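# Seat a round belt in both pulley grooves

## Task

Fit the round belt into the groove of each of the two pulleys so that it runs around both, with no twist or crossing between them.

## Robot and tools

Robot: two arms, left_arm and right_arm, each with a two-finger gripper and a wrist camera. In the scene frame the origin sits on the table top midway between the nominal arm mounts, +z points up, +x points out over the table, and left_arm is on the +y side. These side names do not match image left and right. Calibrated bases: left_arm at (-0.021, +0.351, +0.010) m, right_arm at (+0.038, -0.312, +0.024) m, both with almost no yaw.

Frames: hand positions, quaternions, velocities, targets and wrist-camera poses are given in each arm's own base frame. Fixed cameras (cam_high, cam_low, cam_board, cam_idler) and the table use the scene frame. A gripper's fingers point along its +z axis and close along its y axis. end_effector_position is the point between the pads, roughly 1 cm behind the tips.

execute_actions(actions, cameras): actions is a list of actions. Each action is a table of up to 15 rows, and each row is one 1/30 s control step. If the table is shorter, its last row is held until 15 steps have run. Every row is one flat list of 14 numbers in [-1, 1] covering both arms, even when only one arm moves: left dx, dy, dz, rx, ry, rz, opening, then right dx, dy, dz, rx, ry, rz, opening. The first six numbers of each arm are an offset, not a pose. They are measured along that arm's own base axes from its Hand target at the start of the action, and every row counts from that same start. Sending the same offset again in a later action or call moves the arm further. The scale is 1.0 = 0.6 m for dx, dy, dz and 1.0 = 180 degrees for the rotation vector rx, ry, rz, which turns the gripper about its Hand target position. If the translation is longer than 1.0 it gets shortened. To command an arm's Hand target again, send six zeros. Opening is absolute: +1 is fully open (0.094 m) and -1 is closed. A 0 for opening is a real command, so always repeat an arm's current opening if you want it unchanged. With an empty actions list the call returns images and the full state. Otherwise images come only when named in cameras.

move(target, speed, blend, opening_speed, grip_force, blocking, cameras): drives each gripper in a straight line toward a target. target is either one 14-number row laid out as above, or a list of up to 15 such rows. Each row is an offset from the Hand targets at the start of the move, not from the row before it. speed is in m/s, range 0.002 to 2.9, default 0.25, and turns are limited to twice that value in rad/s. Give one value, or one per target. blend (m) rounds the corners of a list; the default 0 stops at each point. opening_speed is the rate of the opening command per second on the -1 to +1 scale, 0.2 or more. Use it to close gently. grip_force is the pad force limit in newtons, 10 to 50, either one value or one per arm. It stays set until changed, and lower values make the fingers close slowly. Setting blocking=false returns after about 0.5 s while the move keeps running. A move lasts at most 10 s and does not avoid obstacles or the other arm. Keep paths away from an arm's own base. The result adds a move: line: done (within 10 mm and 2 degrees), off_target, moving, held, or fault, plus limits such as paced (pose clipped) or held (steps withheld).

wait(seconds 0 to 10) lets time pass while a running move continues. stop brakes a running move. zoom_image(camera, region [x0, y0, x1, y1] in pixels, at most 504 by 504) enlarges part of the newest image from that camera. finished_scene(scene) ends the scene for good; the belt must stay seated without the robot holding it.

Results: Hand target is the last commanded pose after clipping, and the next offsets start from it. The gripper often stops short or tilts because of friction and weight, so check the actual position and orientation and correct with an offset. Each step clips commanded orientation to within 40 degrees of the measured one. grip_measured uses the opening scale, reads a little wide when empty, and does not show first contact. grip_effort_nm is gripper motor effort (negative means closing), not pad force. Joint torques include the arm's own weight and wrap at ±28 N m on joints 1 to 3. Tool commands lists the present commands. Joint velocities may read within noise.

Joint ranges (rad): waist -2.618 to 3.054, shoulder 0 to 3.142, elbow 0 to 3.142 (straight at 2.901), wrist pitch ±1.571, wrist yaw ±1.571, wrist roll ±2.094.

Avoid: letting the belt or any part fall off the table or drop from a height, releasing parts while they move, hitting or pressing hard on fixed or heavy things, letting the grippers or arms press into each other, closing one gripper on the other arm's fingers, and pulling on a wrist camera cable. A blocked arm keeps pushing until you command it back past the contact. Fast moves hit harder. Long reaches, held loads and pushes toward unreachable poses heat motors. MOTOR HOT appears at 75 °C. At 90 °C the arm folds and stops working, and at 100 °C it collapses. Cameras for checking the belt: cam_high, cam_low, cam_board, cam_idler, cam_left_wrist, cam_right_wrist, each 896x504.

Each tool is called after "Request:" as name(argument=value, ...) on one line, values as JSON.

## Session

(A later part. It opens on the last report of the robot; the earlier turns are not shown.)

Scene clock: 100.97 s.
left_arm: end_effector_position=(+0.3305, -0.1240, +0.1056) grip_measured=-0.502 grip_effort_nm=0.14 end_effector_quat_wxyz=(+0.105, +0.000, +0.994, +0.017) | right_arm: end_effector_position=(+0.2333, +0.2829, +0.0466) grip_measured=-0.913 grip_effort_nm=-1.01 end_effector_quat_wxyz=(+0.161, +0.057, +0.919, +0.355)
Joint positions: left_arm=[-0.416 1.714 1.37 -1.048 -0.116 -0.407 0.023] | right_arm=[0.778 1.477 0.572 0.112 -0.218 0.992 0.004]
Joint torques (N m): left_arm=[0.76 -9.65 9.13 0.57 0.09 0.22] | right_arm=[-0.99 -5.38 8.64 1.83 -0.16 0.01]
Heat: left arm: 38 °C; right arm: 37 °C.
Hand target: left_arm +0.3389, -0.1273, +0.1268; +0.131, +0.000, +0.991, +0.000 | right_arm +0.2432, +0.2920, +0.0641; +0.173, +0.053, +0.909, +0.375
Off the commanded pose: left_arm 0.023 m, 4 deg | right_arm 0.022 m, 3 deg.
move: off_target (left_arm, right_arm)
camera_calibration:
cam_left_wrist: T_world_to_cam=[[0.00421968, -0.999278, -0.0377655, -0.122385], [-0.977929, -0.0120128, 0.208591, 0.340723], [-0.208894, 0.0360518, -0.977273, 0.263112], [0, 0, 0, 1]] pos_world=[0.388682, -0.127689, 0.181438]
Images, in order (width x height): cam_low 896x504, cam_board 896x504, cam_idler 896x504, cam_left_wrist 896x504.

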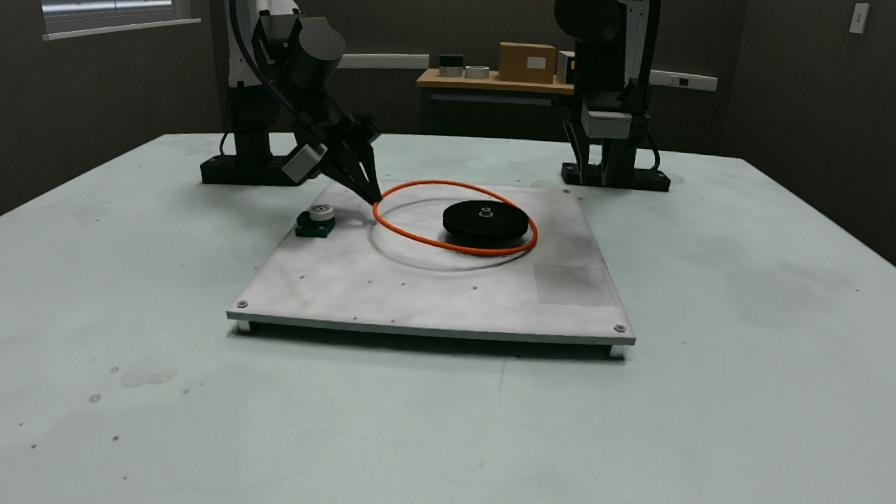

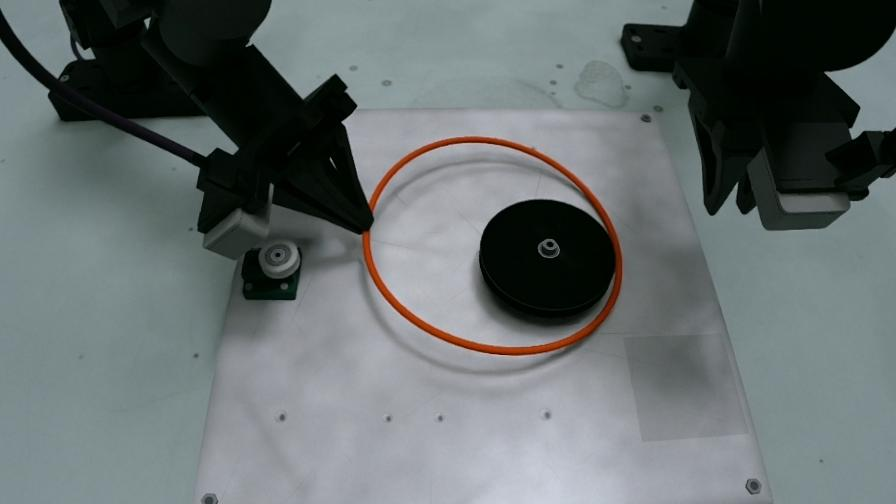

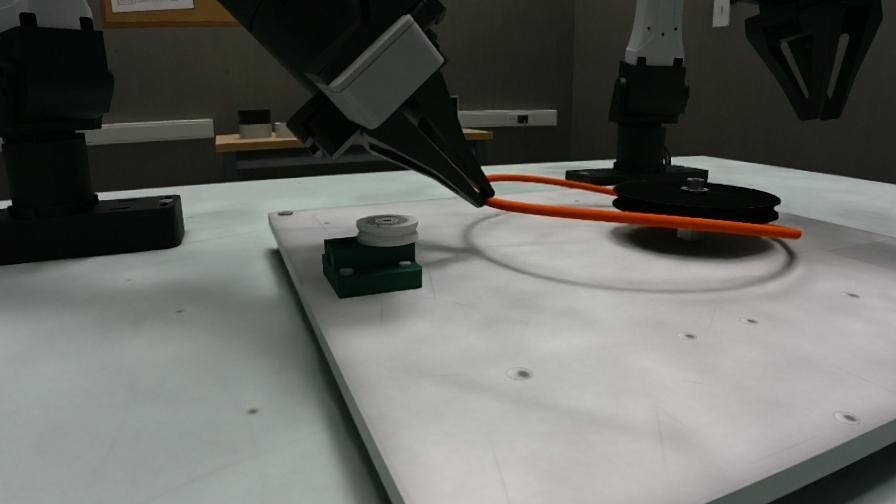

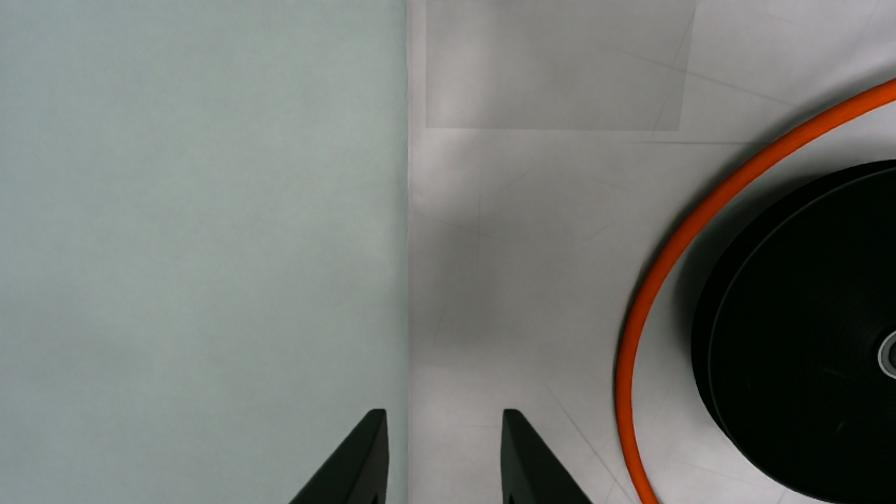

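Request:
move(target=[0,0,0,0,0,0,-0.5,0.004,0.01,0.015,0,0,0,-0.93], speed=0.05, cameras=["cam_low","cam_board","cam_idler","cam_left_wrist"])

Request:
zoom_image(camera="cam_idler", region=[560, 140, 840, 280])

Request:
zoom_image(camera="cam_low", region=[360, 160, 580, 300])

Scene clock: 102.67 s.
left_arm: end_effector_position=(+0.3305, -0.1240, +0.1056) grip_measured=-0.502 grip_effort_nm=0.14 end_effector_quat_wxyz=(+0.105, +0.000, +0.994, +0.017) | right_arm: end_effector_position=(+0.2410, +0.2905, +0.0600) grip_measured=-0.913 grip_effort_nm=-1.01 end_effector_quat_wxyz=(+0.167, +0.055, +0.915, +0.362)
Joint positions: left_arm=[-0.416 1.714 1.37 -1.048 -0.116 -0.407 0.023] | right_arm=[0.778 1.477 0.62 0.085 -0.218 0.992 0.004]
Joint torques (N m): left_arm=[0.77 -9.65 9.13 0.57 0.1 0.22] | right_arm=[0.29 -5.39 8.38 1.81 -0.08 0.11]
Heat: left arm: 38 °C; right arm: 37 °C.
Hand target: left_arm +0.3389, -0.1273, +0.1268; +0.131, +0.000, +0.991, +0.000 | right_arm +0.2457, +0.2980, +0.0732; +0.174, +0.053, +0.909, +0.375
Off the commanded pose: left_arm 0.023 m, 4 deg | right_arm 0.016 m, 2 deg.
move: off_target (left_arm, right_arm)
camera_calibration:
cam_left_wrist: T_world_to_cam=[[0.00421968, -0.999278, -0.0377655, -0.122385], [-0.977929, -0.0120128, 0.208591, 0.340723], [-0.208894, 0.0360518, -0.977273, 0.263112], [0, 0, 0, 1]] pos_world=[0.388682, -0.127689, 0.181438]
Images, in order (width x height): cam_low 896x504, cam_board 896x504, cam_idler 896x504, cam_left_wrist 896x504.

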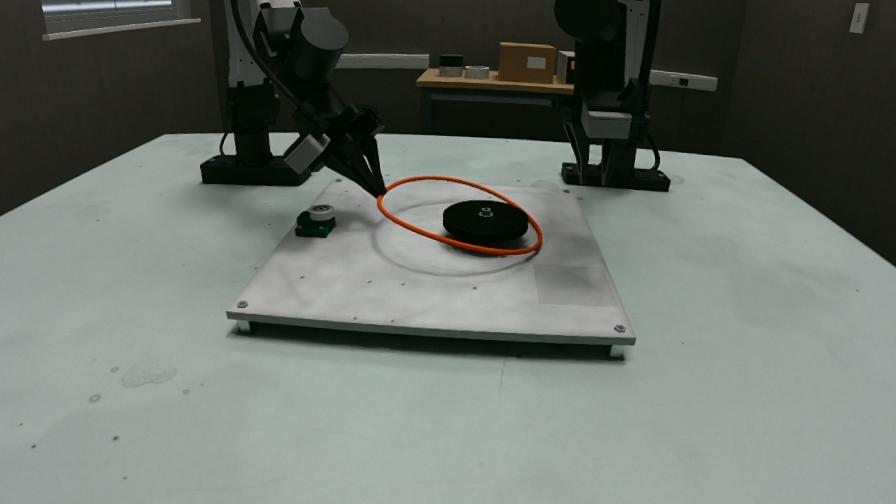

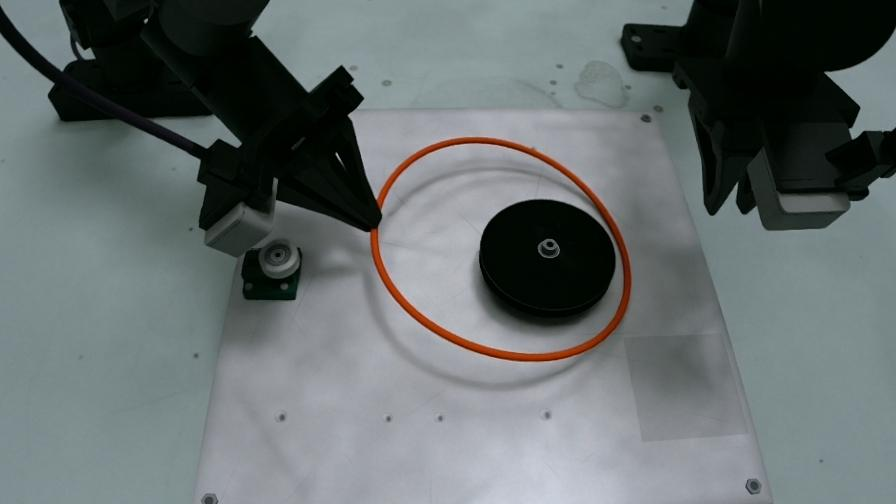

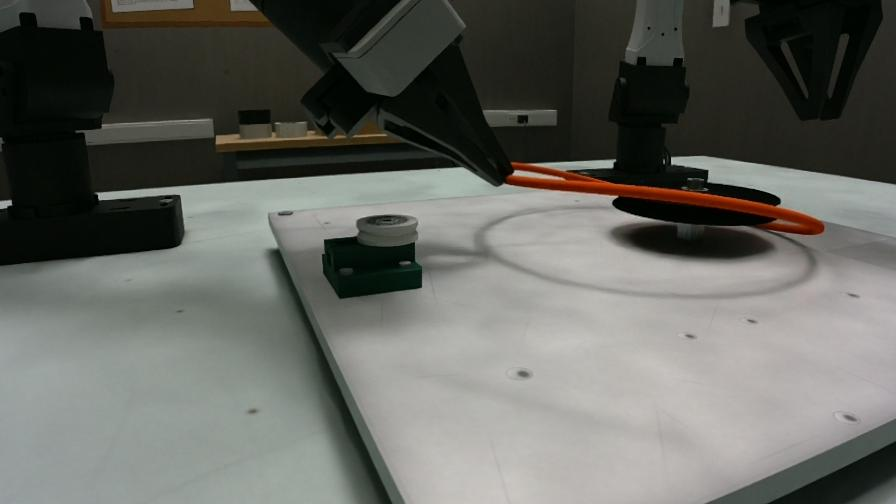

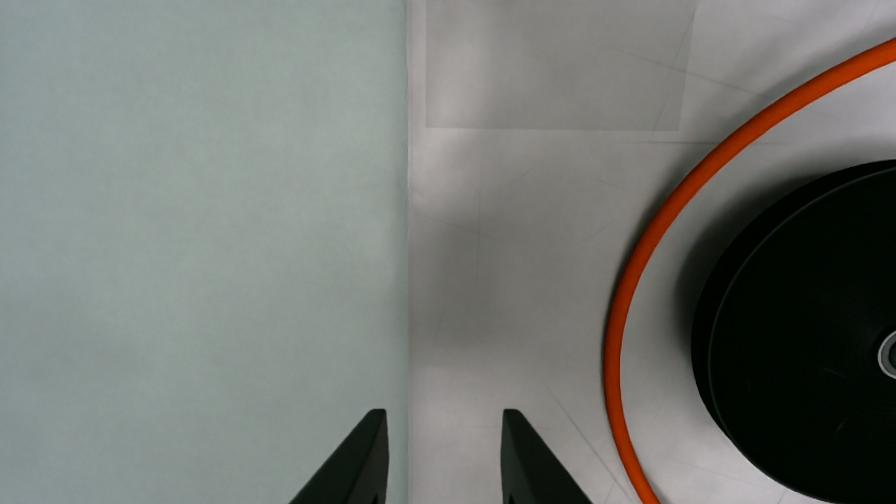

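Scaled by 1.800 from the camera's 896x504 image, which has a finer 1280x720 frame.

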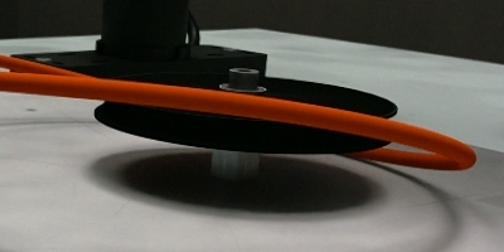

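Scaled by 2.291 from the camera's 896x504 image, which has a finer 1280x720 frame.

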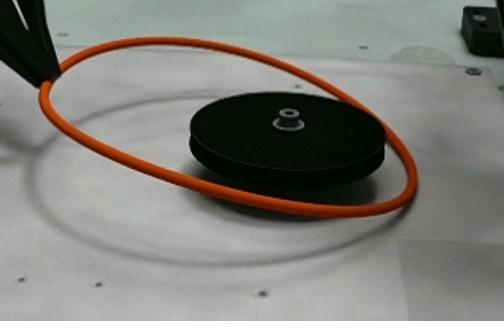

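Request:
move(target=[0,0,0,0,0,0,-0.5,0,0.0,0,0.036,0,0,-0.93], speed=0.05, cameras=["cam_low","cam_board","cam_idler","cam_left_wrist"])

Request:
zoom_image(camera="cam_idler", region=[560, 140, 840, 280])

Request:
zoom_image(camera="cam_low", region=[360, 160, 580, 300])

Scene clock: 105.50 s.
left_arm: end_effector_position=(+0.3305, -0.1240, +0.1056) grip_measured=-0.502 grip_effort_nm=0.14 end_effector_quat_wxyz=(+0.105, +0.000, +0.994, +0.017) | right_arm: end_effector_position=(+0.2455, +0.2987, +0.0723) grip_measured=-0.913 grip_effort_nm=-1.01 end_effector_quat_wxyz=(+0.170, +0.061, +0.890, +0.419)
Joint positions: left_arm=[-0.416 1.714 1.37 -1.048 -0.116 -0.407 0.023] | right_arm=[0.754 1.477 0.573 0.24 -0.29 1.033 0.004]
Joint torques (N m): left_arm=[0.76 -9.65 9.13 0.57 0.09 0.22] | right_arm=[-0.83 -4.98 5.2 2.16 -0.14 0.14]
Heat: left arm: 38 °C; right arm: 37 °C.
Hand target: left_arm +0.3389, -0.1273, +0.1268; +0.131, +0.000, +0.991, +0.000 | right_arm +0.2457, +0.2979, +0.0731; +0.170, +0.063, +0.886, +0.426
Off the commanded pose: left_arm 0.023 m, 4 deg | right_arm 0.001 m, 1 deg.
move: off_target (left_arm)
camera_calibration:
cam_left_wrist: T_world_to_cam=[[0.00421968, -0.999278, -0.0377655, -0.122385], [-0.977929, -0.0120128, 0.208591, 0.340723], [-0.208894, 0.0360518, -0.977273, 0.263112], [0, 0, 0, 1]] pos_world=[0.388682, -0.127689, 0.181438]
Images, in order (width x height): cam_low 896x504, cam_board 896x504, cam_idler 896x504, cam_left_wrist 896x504.

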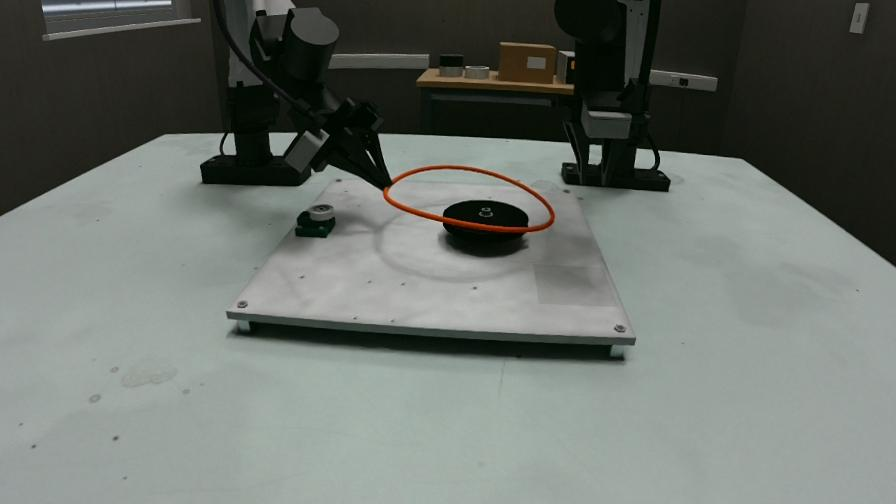

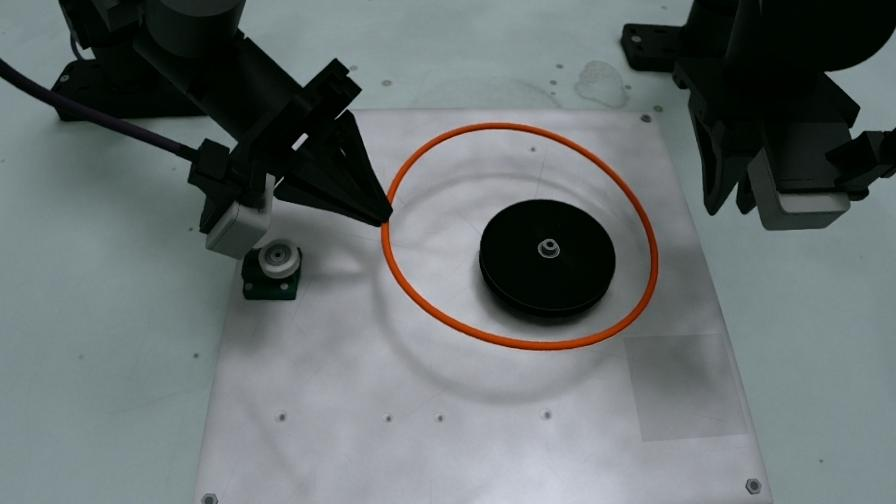

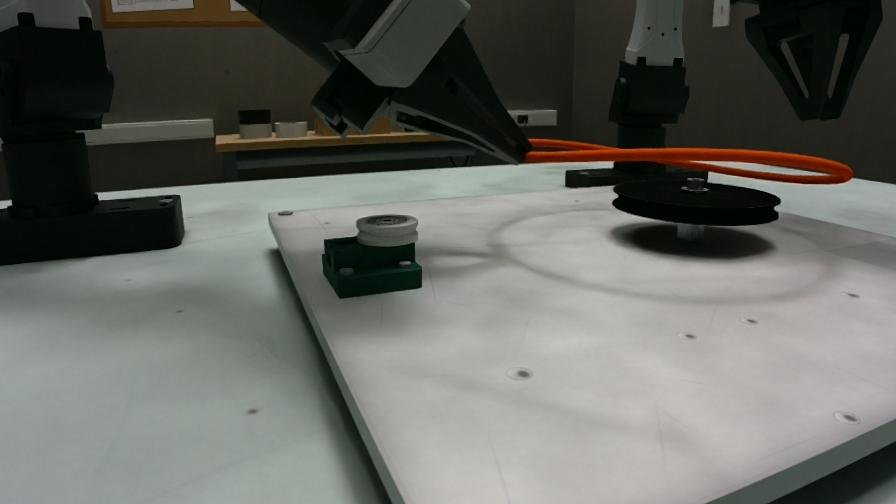

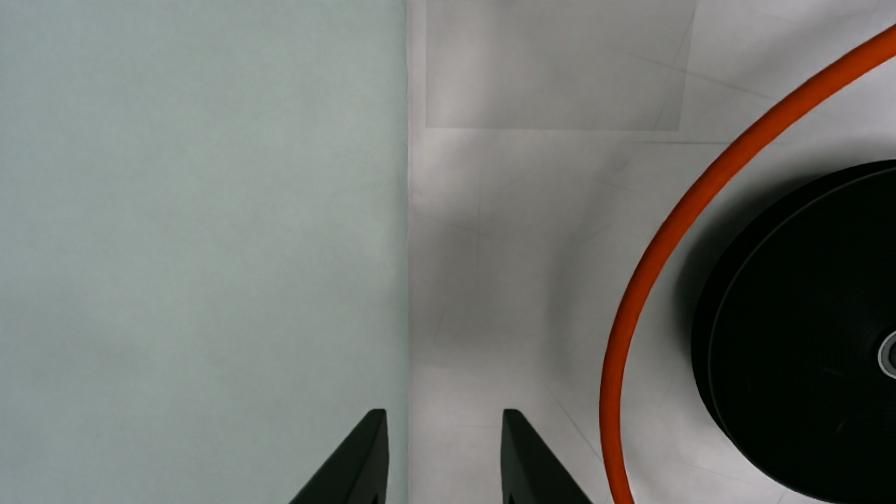

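Scaled by 1.800 from the camera's 896x504 image, which has a finer 1280x720 frame.

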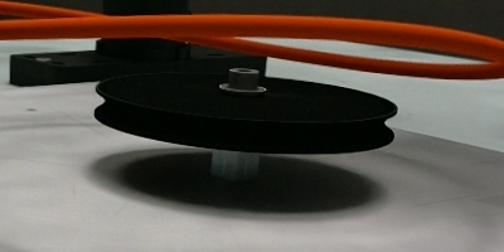

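Scaled by 2.291 from the camera's 896x504 image, which has a finer 1280x720 frame.

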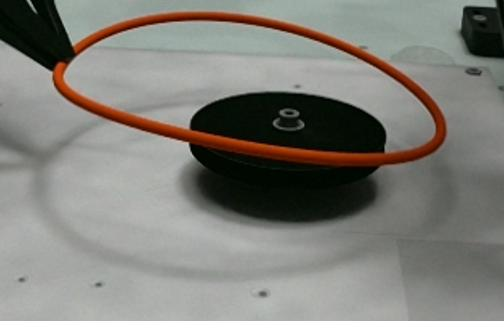

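Request:
move(target=[0,0,0,0,0,0,-0.5,0.006,-0.01,-0.033,0,0,0,-0.93], speed=0.04, cameras=["cam_low","cam_board","cam_idler","cam_left_wrist"])

Request:
zoom_image(camera="cam_idler", region=[560, 140, 840, 280])

Request:
zoom_image(camera="cam_low", region=[360, 160, 580, 300])

Scene clock: 107.47 s.
left_arm: end_effector_position=(+0.3305, -0.1240, +0.1056) grip_measured=-0.502 grip_effort_nm=0.14 end_effector_quat_wxyz=(+0.105, +0.000, +0.994, +0.017) | right_arm: end_effector_position=(+0.2494, +0.2929, +0.0561) grip_measured=-0.913 grip_effort_nm=-1.01 end_effector_quat_wxyz=(+0.170, +0.068, +0.887, +0.424)
Joint positions: left_arm=[-0.416 1.714 1.37 -1.048 -0.116 -0.407 0.023] | right_arm=[0.726 1.53 0.527 0.343 -0.311 1.032 0.004]
Joint torques (N m): left_arm=[0.76 -9.65 9.13 0.57 0.1 0.22] | right_arm=[-0.85 -4.11 5.05 2.1 -0.17 -0.07]
Heat: left arm: 38 °C; right arm: 37 °C.
Hand target: left_arm +0.3389, -0.1273, +0.1268; +0.131, +0.000, +0.991, +0.000 | right_arm +0.2492, +0.2919, +0.0533; +0.170, +0.063, +0.886, +0.426
Off the commanded pose: left_arm 0.023 m, 4 deg | right_arm 0.003 m, 1 deg.
move: off_target (left_arm)
camera_calibration:
cam_left_wrist: T_world_to_cam=[[0.00421968, -0.999278, -0.0377655, -0.122385], [-0.977929, -0.0120128, 0.208591, 0.340723], [-0.208894, 0.0360518, -0.977273, 0.263112], [0, 0, 0, 1]] pos_world=[0.388682, -0.127689, 0.181438]
Images, in order (width x height): cam_low 896x504, cam_board 896x504, cam_idler 896x504, cam_left_wrist 896x504.

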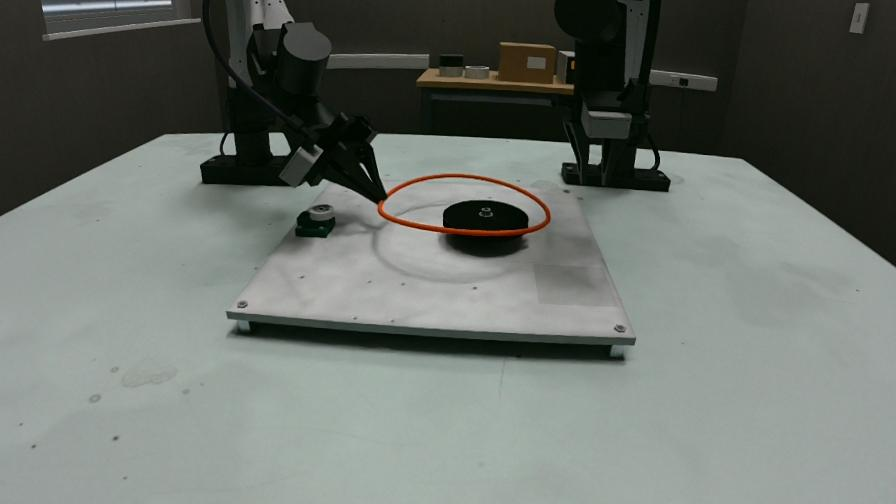

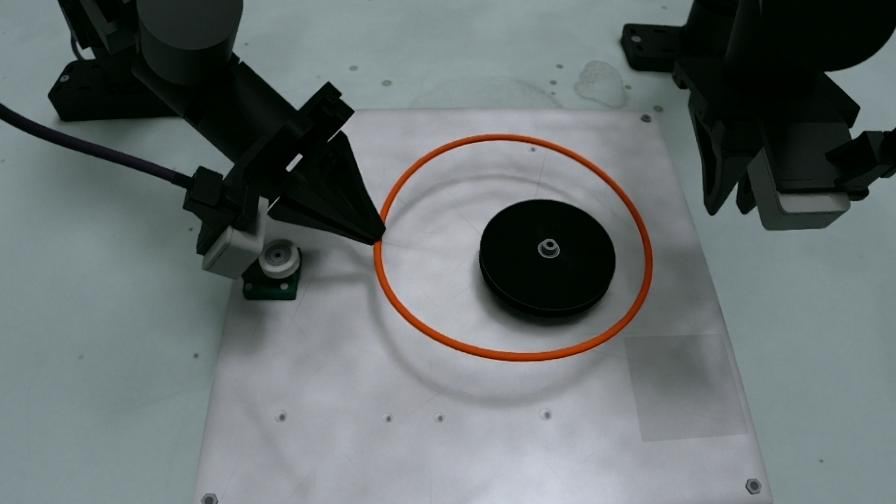

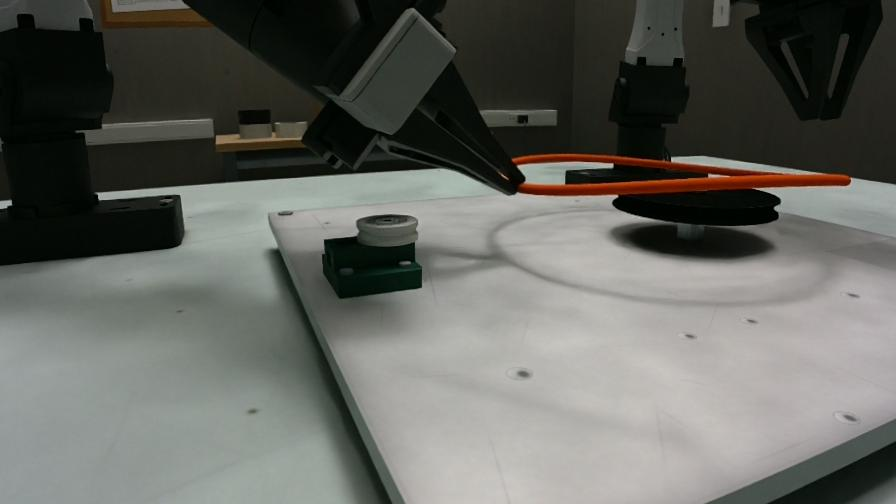

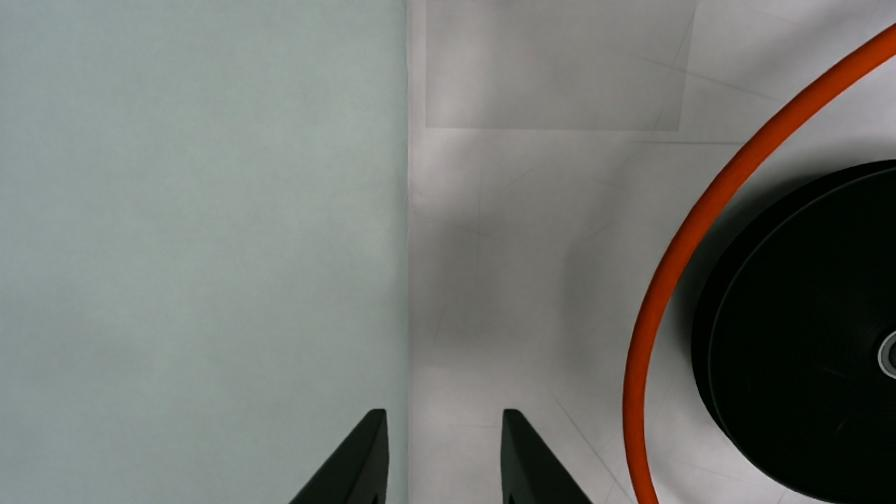

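Scaled by 1.800 from the camera's 896x504 image, which has a finer 1280x720 frame.

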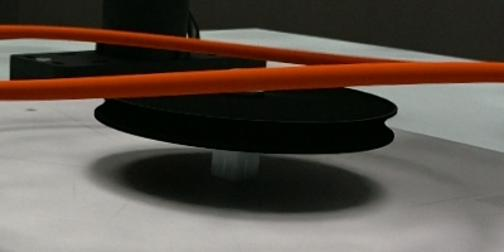

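Scaled by 2.291 from the camera's 896x504 image, which has a finer 1280x720 frame.

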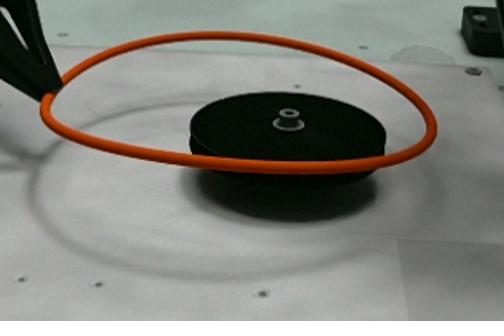

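Request:
move(target=[0,0,0,0,0,0,-0.5,0.0,-0.01,-0.012,-0.024,0,0,-0.93], speed=0.04, cameras=["cam_low","cam_board","cam_idler","cam_left_wrist"])

Request:
zoom_image(camera="cam_idler", region=[560, 140, 840, 280])

Request:
zoom_image(camera="cam_low", region=[360, 160, 580, 300])

Scene clock: 109.57 s.
left_arm: end_effector_position=(+0.3305, -0.1240, +0.1056) grip_measured=-0.502 grip_effort_nm=0.14 end_effector_quat_wxyz=(+0.105, +0.000, +0.994, +0.017) | right_arm: end_effector_position=(+0.2430, +0.2851, +0.0433) grip_measured=-0.913 grip_effort_nm=-1.01 end_effector_quat_wxyz=(+0.161, +0.058, +0.902, +0.396)
Joint positions: left_arm=[-0.416 1.714 1.37 -1.048 -0.116 -0.407 0.023] | right_arm=[0.726 1.53 0.527 0.275 -0.301 0.991 0.004]
Joint torques (N m): left_arm=[0.77 -9.65 9.13 0.57 0.1 0.22] | right_arm=[-0.38 -4.62 6.95 1.84 0.2 -0.07]
Heat: left arm: 38 °C; right arm: 37 °C.
Hand target: left_arm +0.3389, -0.1273, +0.1268; +0.131, +0.000, +0.991, +0.000 | right_arm +0.2493, +0.2859, +0.0461; +0.172, +0.057, +0.902, +0.392
Off the commanded pose: left_arm 0.023 m, 4 deg | right_arm 0.007 m, 1 deg.
move: off_target (left_arm)
camera_calibration:
cam_left_wrist: T_world_to_cam=[[0.00421968, -0.999278, -0.0377655, -0.122385], [-0.977929, -0.0120128, 0.208591, 0.340723], [-0.208894, 0.0360518, -0.977273, 0.263112], [0, 0, 0, 1]] pos_world=[0.388682, -0.127689, 0.181438]
Images, in order (width x height): cam_low 896x504, cam_board 896x504, cam_idler 896x504, cam_left_wrist 896x504.

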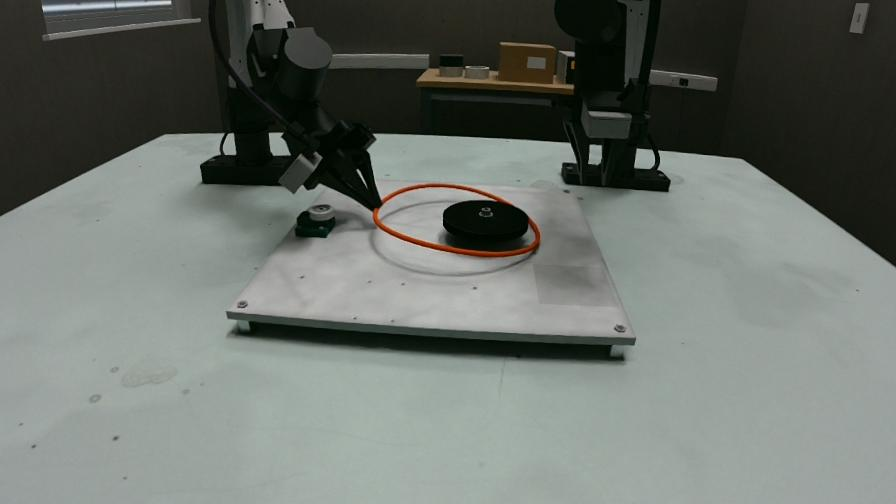

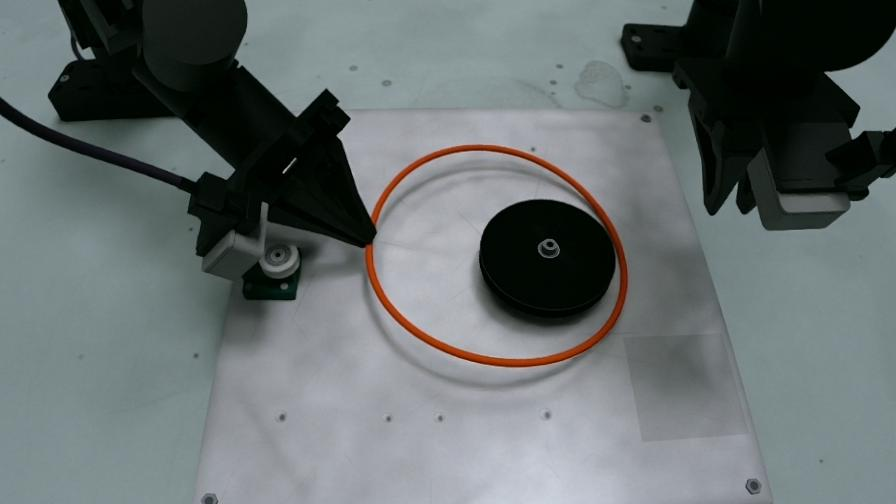

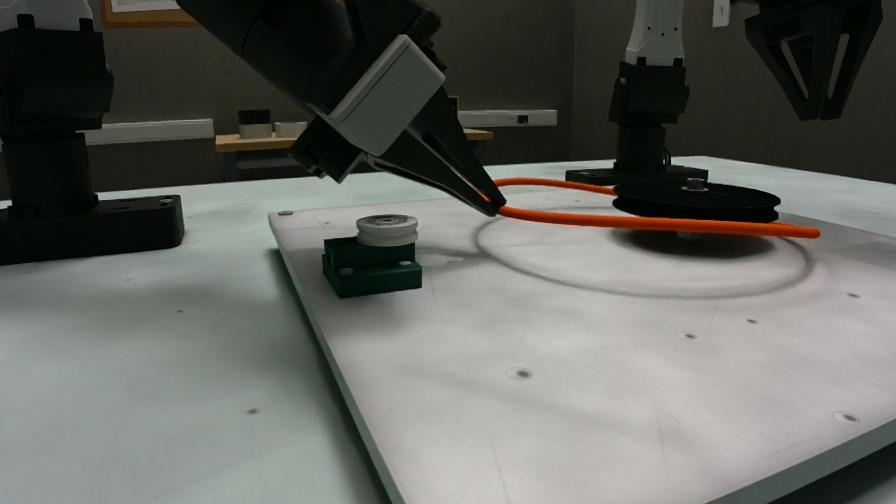

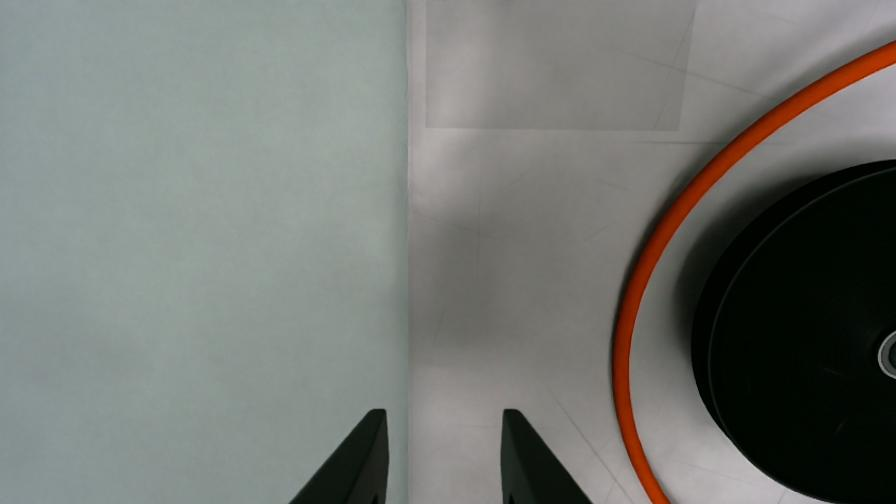

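Scaled by 1.800 from the camera's 896x504 image, which has a finer 1280x720 frame.

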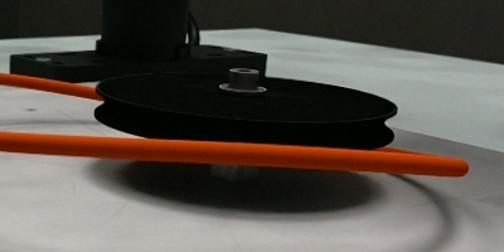

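Scaled by 2.291 from the camera's 896x504 image, which has a finer 1280x720 frame.

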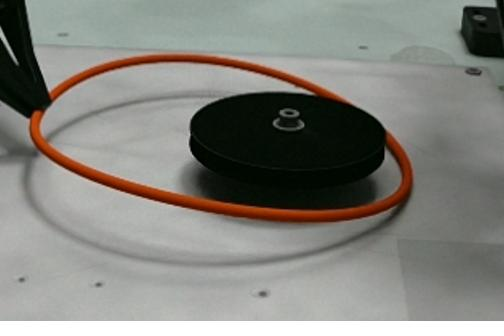

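Request:
move(target=[0,0,0,0,0,0,-0.5,0.0,0.0,0.03,0,0,0,-0.93], speed=0.04, cameras=["cam_low","cam_board","cam_idler"])

Request:
zoom_image(camera="cam_idler", region=[560, 140, 840, 280])

Request:
zoom_image(camera="cam_low", region=[360, 160, 580, 300])

Scene clock: 111.80 s.
left_arm: end_effector_position=(+0.3305, -0.1240, +0.1056) grip_measured=-0.502 grip_effort_nm=0.14 end_effector_quat_wxyz=(+0.105, +0.000, +0.994, +0.017) | right_arm: end_effector_position=(+0.2398, +0.2820, +0.0493) grip_measured=-0.913 grip_effort_nm=-1.01 end_effector_quat_wxyz=(+0.151, +0.061, +0.908, +0.385)
Joint positions: left_arm=[-0.416 1.714 1.37 -1.048 -0.116 -0.407 0.023] | right_arm=[0.726 1.491 0.554 0.177 -0.301 0.99 0.004]
Joint torques (N m): left_arm=[0.76 -9.66 9.13 0.57 0.09 0.22] | right_arm=[-0.35 -6.26 7.94 1.8 0.14 -0.06]
Heat: left arm: 38 °C; right arm: 36 °C.
Hand target: left_arm +0.3389, -0.1273, +0.1268; +0.131, +0.000, +0.991, +0.000 | right_arm +0.2493, +0.2860, +0.0642; +0.173, +0.057, +0.902, +0.392
Off the commanded pose: left_arm 0.023 m, 4 deg | right_arm 0.018 m, 3 deg.
move: off_target (left_arm, right_arm)
Images, in order (width x height): cam_low 896x504, cam_board 896x504, cam_idler 896x504.

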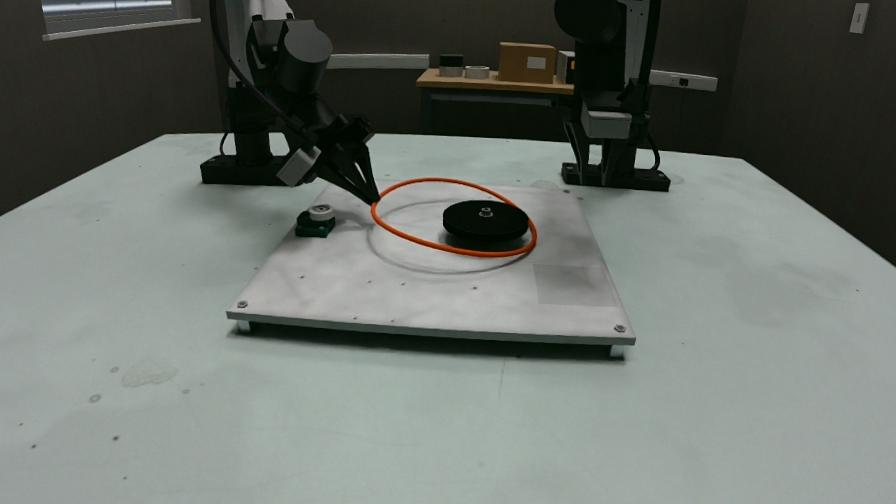

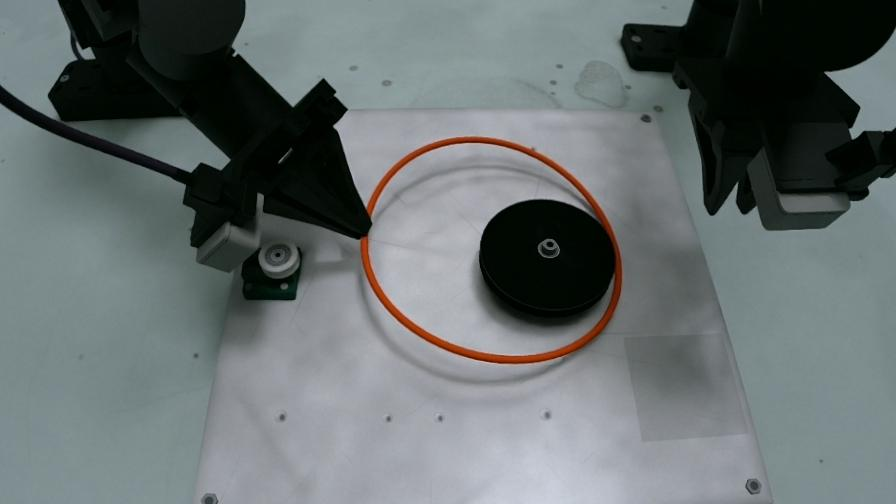

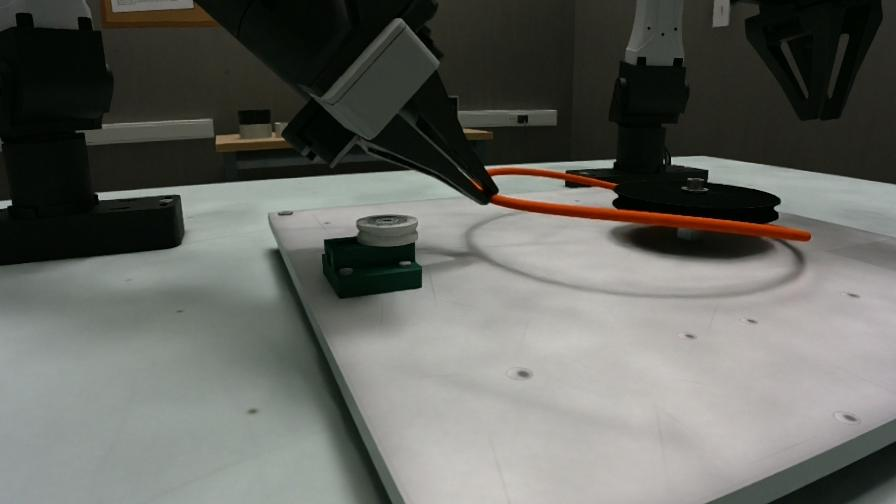

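Scaled by 1.800 from the camera's 896x504 image, which has a finer 1280x720 frame.

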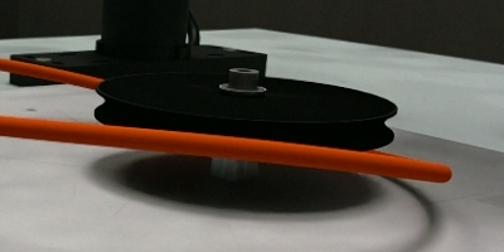

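Scaled by 2.291 from the camera's 896x504 image, which has a finer 1280x720 frame.

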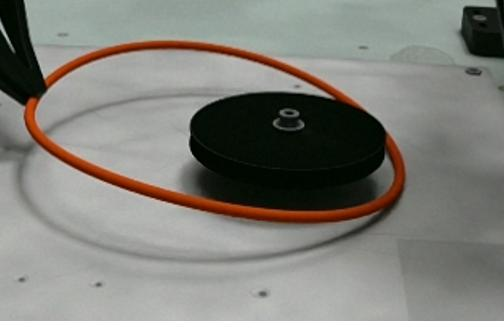

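Request:
move(target=[[0,0,0,0,0,0,-0.5,0.0,0.01,0.03,0.024,0,0,-0.93],[0,0,0,0,0,0,-0.5,0.0,0.008,-0.016,0.024,0,0,-0.93],[0,0,0,0,0,0,-0.5,0.0,0.002,-0.016,0.013,0,0,-0.93]], speed=0.04, cameras=["cam_low","cam_board","cam_idler"])

Request:
zoom_image(camera="cam_idler", region=[560, 140, 840, 280])

Request:
zoom_image(camera="cam_low", region=[360, 160, 580, 300])

Scene clock: 116.33 s.
left_arm: end_effector_position=(+0.3305, -0.1240, +0.1056) grip_measured=-0.502 grip_effort_nm=0.14 end_effector_quat_wxyz=(+0.105, +0.000, +0.994, +0.017) | right_arm: end_effector_position=(+0.2450, +0.2881, +0.0502) grip_measured=-0.913 grip_effort_nm=-1.01 end_effector_quat_wxyz=(+0.163, +0.062, +0.895, +0.410)
Joint positions: left_arm=[-0.416 1.714 1.37 -1.048 -0.116 -0.407 0.023] | right_arm=[0.723 1.523 0.527 0.298 -0.314 1.009 0.004]
Joint torques (N m): left_arm=[0.76 -9.65 9.13 0.57 0.09 0.22] | right_arm=[-1.01 -5.48 6.32 1.87 0 -0.04]
Heat: left arm: 38 °C; right arm: 36 °C.
Hand target: left_arm +0.3389, -0.1273, +0.1268; +0.131, +0.000, +0.991, +0.000 | right_arm +0.2492, +0.2871, +0.0546; +0.171, +0.060, +0.894, +0.411
Off the commanded pose: left_arm 0.023 m, 4 deg | right_arm 0.006 m, 1 deg.
move: off_target (left_arm)
Images, in order (width x height): cam_low 896x504, cam_board 896x504, cam_idler 896x504.

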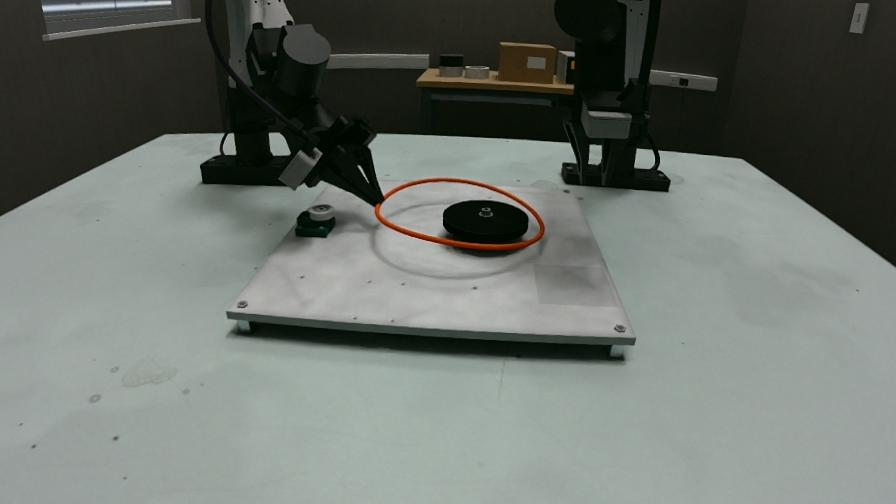

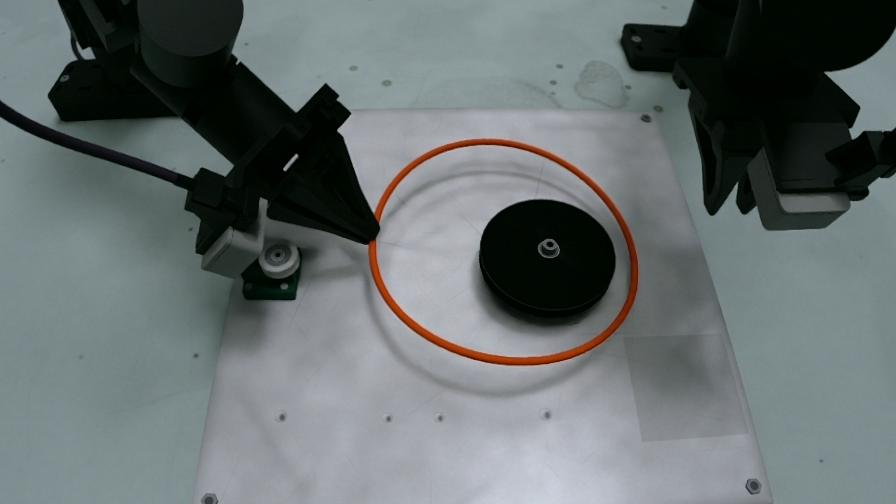

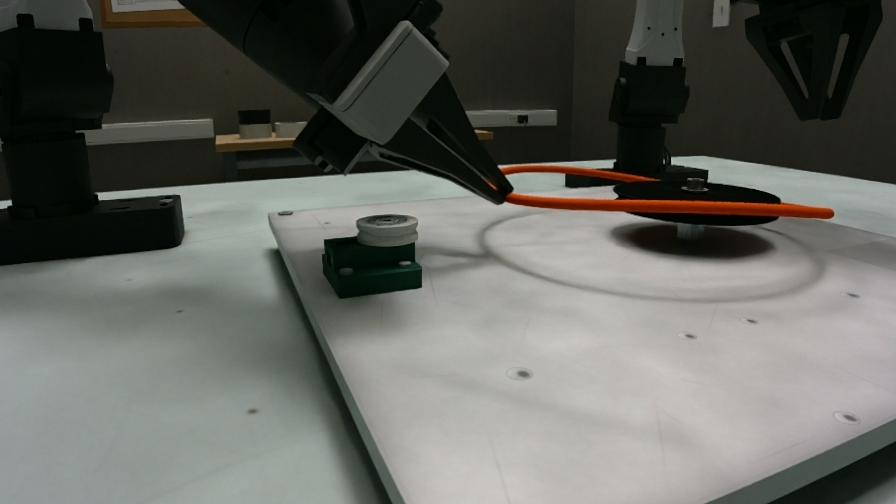

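Scaled by 1.800 from the camera's 896x504 image, which has a finer 1280x720 frame.

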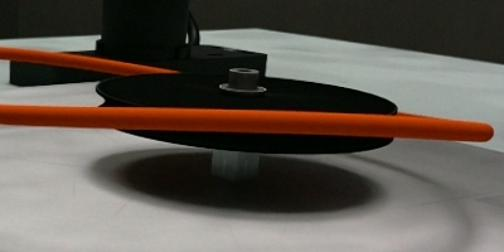

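Scaled by 2.291 from the camera's 896x504 image, which has a finer 1280x720 frame.

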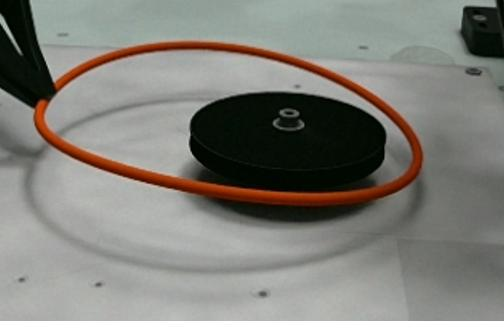

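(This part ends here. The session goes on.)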